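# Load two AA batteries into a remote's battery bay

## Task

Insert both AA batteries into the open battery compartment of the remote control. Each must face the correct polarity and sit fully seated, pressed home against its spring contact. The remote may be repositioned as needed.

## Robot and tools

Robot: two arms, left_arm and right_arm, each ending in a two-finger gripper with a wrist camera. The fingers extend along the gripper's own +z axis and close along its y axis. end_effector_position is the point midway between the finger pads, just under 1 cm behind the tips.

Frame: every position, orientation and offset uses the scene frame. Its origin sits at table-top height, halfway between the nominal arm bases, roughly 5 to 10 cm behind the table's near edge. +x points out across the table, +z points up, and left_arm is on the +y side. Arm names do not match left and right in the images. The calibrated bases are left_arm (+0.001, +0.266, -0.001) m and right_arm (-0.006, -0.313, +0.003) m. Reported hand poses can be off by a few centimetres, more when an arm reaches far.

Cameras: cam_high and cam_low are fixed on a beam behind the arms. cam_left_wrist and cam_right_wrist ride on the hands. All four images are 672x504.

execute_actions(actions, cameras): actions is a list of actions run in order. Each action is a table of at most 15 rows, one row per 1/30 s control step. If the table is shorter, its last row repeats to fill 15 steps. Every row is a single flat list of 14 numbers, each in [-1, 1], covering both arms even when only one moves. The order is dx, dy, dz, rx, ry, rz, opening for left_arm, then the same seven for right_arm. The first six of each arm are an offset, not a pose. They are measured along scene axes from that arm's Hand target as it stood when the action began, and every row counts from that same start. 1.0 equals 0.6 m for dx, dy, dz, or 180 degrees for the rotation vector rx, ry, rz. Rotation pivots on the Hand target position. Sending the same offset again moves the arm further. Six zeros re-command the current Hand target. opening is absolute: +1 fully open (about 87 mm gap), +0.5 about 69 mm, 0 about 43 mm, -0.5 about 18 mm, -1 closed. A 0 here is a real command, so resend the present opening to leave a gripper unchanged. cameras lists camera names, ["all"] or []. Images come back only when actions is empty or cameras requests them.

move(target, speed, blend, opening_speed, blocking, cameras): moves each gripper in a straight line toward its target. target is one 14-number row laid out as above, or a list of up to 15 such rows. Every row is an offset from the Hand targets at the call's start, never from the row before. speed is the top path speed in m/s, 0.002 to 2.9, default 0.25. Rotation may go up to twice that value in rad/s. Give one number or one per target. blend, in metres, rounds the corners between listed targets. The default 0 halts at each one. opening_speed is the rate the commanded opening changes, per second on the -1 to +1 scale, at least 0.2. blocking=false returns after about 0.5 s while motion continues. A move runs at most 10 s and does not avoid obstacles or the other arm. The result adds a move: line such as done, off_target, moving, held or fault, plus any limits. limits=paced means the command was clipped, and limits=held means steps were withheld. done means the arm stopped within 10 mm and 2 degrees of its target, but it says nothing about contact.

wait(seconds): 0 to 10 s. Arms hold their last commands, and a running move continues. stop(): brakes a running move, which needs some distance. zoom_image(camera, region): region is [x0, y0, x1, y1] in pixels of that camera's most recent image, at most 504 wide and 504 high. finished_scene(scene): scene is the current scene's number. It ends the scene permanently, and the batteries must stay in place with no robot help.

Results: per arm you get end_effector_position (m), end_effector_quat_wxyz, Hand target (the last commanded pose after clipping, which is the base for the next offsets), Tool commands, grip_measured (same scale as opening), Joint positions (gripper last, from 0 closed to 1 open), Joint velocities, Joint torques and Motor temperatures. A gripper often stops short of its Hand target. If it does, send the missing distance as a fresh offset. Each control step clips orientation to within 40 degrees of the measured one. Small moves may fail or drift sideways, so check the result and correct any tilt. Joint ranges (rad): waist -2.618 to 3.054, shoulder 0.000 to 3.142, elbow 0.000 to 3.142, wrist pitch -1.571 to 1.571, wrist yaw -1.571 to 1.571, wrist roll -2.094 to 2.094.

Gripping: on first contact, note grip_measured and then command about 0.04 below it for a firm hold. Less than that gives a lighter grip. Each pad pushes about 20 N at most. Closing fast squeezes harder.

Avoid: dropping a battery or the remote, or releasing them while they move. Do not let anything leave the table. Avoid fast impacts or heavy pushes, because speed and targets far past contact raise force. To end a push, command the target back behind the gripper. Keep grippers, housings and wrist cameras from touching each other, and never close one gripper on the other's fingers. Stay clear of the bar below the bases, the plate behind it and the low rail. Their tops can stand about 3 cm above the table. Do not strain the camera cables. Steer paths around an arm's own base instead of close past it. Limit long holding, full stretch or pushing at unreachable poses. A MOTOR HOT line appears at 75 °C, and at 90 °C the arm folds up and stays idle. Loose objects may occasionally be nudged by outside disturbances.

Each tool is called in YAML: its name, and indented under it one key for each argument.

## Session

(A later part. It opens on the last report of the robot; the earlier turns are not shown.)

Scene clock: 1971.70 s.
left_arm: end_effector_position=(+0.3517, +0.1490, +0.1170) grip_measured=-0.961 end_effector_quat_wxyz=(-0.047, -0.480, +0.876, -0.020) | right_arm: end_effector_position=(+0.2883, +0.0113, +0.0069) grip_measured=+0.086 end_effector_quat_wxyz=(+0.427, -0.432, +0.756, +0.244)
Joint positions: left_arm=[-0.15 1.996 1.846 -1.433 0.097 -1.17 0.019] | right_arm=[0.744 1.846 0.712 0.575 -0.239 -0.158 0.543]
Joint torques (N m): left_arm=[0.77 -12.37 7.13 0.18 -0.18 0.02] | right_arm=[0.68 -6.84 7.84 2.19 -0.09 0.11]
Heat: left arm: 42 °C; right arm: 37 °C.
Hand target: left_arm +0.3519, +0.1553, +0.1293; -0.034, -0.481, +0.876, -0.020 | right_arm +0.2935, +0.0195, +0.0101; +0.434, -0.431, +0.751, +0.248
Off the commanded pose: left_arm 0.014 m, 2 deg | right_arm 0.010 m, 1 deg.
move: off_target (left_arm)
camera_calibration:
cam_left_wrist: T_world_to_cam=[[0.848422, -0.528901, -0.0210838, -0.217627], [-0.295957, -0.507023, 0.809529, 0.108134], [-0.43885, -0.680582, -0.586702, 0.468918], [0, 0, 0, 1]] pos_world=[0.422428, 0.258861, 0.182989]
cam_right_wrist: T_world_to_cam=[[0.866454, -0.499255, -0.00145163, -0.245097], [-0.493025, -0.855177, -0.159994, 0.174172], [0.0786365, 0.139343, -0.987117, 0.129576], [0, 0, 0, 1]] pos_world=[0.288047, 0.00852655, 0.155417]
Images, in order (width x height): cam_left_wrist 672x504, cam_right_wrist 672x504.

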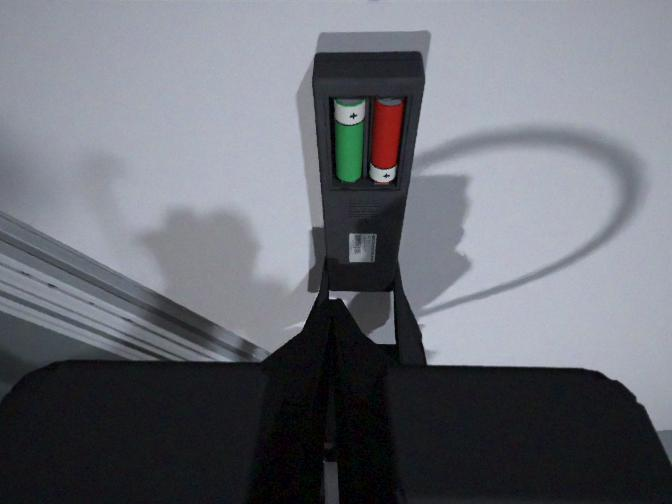

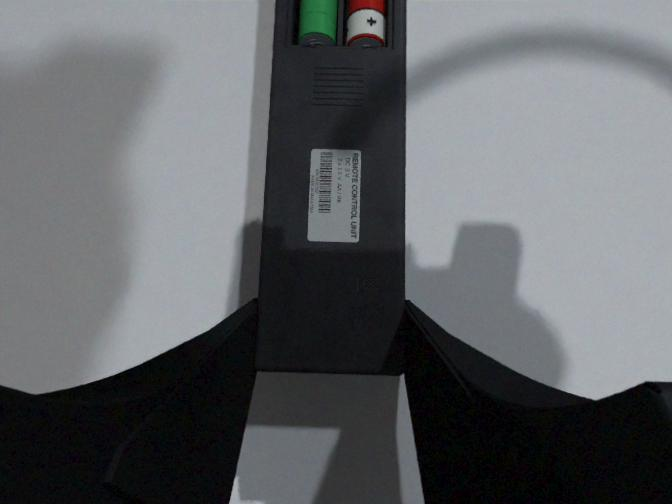

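move:
  target:
    - [0,0,0,0,0,0,-0.97,-0.0087,-0.0137,-0.0053,0,0,0,0.0]
    - [0,0,0,0,0,0,-0.97,-0.0087,-0.0137,-0.0053,0,0,0,1.0]
  speed: 0.05
  opening_speed: 0.7

Scene clock: 1994.77 s.
left_arm: end_effector_position=(+0.3516, +0.1490, +0.1170) grip_measured=-0.961 end_effector_quat_wxyz=(-0.047, -0.480, +0.876, -0.020) | right_arm: end_effector_position=(+0.2881, +0.0111, +0.0071) grip_measured=+1.000 end_effector_quat_wxyz=(+0.429, -0.432, +0.754, +0.244)
Joint positions: left_arm=[-0.15 1.996 1.846 -1.433 0.097 -1.17 0.019] | right_arm=[0.744 1.846 0.706 0.587 -0.239 -0.158 1]
Joint torques (N m): left_arm=[0.72 -12.38 7.12 0.18 -0.18 0.03] | right_arm=[-0.02 -8.25 4.63 2.36 -0.14 0.07]
Motor temperatures (°C): left_arm=[23 45 32 22 20 20 20] | right_arm=[23 33 37 30 19 21 25]
Heat: left arm: 45 °C; right arm: 37 °C.
Hand target: left_arm +0.3519, +0.1553, +0.1293; -0.034, -0.481, +0.876, -0.020 | right_arm +0.2883, +0.0113, +0.0069; +0.434, -0.431, +0.751, +0.248
Off the commanded pose: left_arm 0.014 m, 2 deg | right_arm 0.000 m, 1 deg.
move: off_target (left_arm)

move:
  target: [0,0,0,0,0,0,-0.97,-0.09,-0.15,0.13,0,0,0,1.0]
  speed: 0.1
  cameras: ["cam_left_wrist","cam_low"]

Scene clock: 2001.77 s.
left_arm: end_effector_position=(+0.3516, +0.1490, +0.1170) grip_measured=-0.961 end_effector_quat_wxyz=(-0.047, -0.480, +0.876, -0.020) | right_arm: end_effector_position=(+0.2354, -0.0786, +0.0809) grip_measured=+1.000 end_effector_quat_wxyz=(+0.427, -0.427, +0.759, +0.244)
Joint positions: left_arm=[-0.15 1.996 1.846 -1.433 0.097 -1.17 0.019] | right_arm=[0.612 1.211 0.499 0.134 -0.345 -0.221 1]
Joint torques (N m): left_arm=[0.72 -12.36 7.15 0.17 -0.18 0.03] | right_arm=[-0.24 -5.55 6.15 2.08 -0.27 -0.05]
Heat: left arm: 46 °C; right arm: 36 °C.
Hand target: left_arm +0.3519, +0.1553, +0.1293; -0.034, -0.481, +0.876, -0.020 | right_arm +0.2342, -0.0787, +0.0848; +0.434, -0.431, +0.751, +0.248
Off the commanded pose: left_arm 0.014 m, 2 deg | right_arm 0.004 m, 1 deg.
move: off_target (left_arm)
camera_calibration:
cam_left_wrist: T_world_to_cam=[[0.848395, -0.528929, -0.0214194, -0.217548], [-0.295707, -0.507094, 0.809576, 0.108038], [-0.43907, -0.680507, -0.586624, 0.468978], [0, 0, 0, 1]] pos_world=[0.422428, 0.258861, 0.182989]
Images, in order (width x height): cam_low 672x504, cam_left_wrist 672x504.

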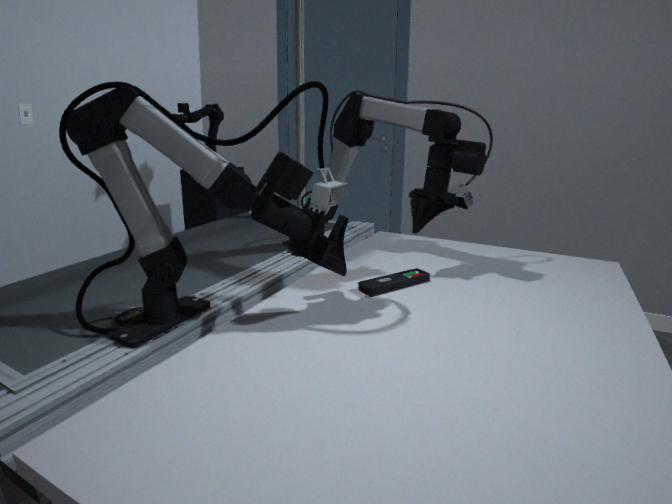

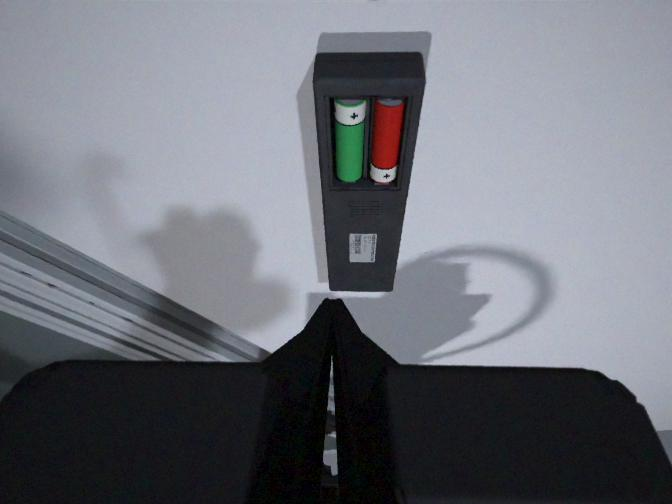

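Both seated. Finishing the practice scene.

finished_scene:
  scene: 1

The scene is finished: the task was done.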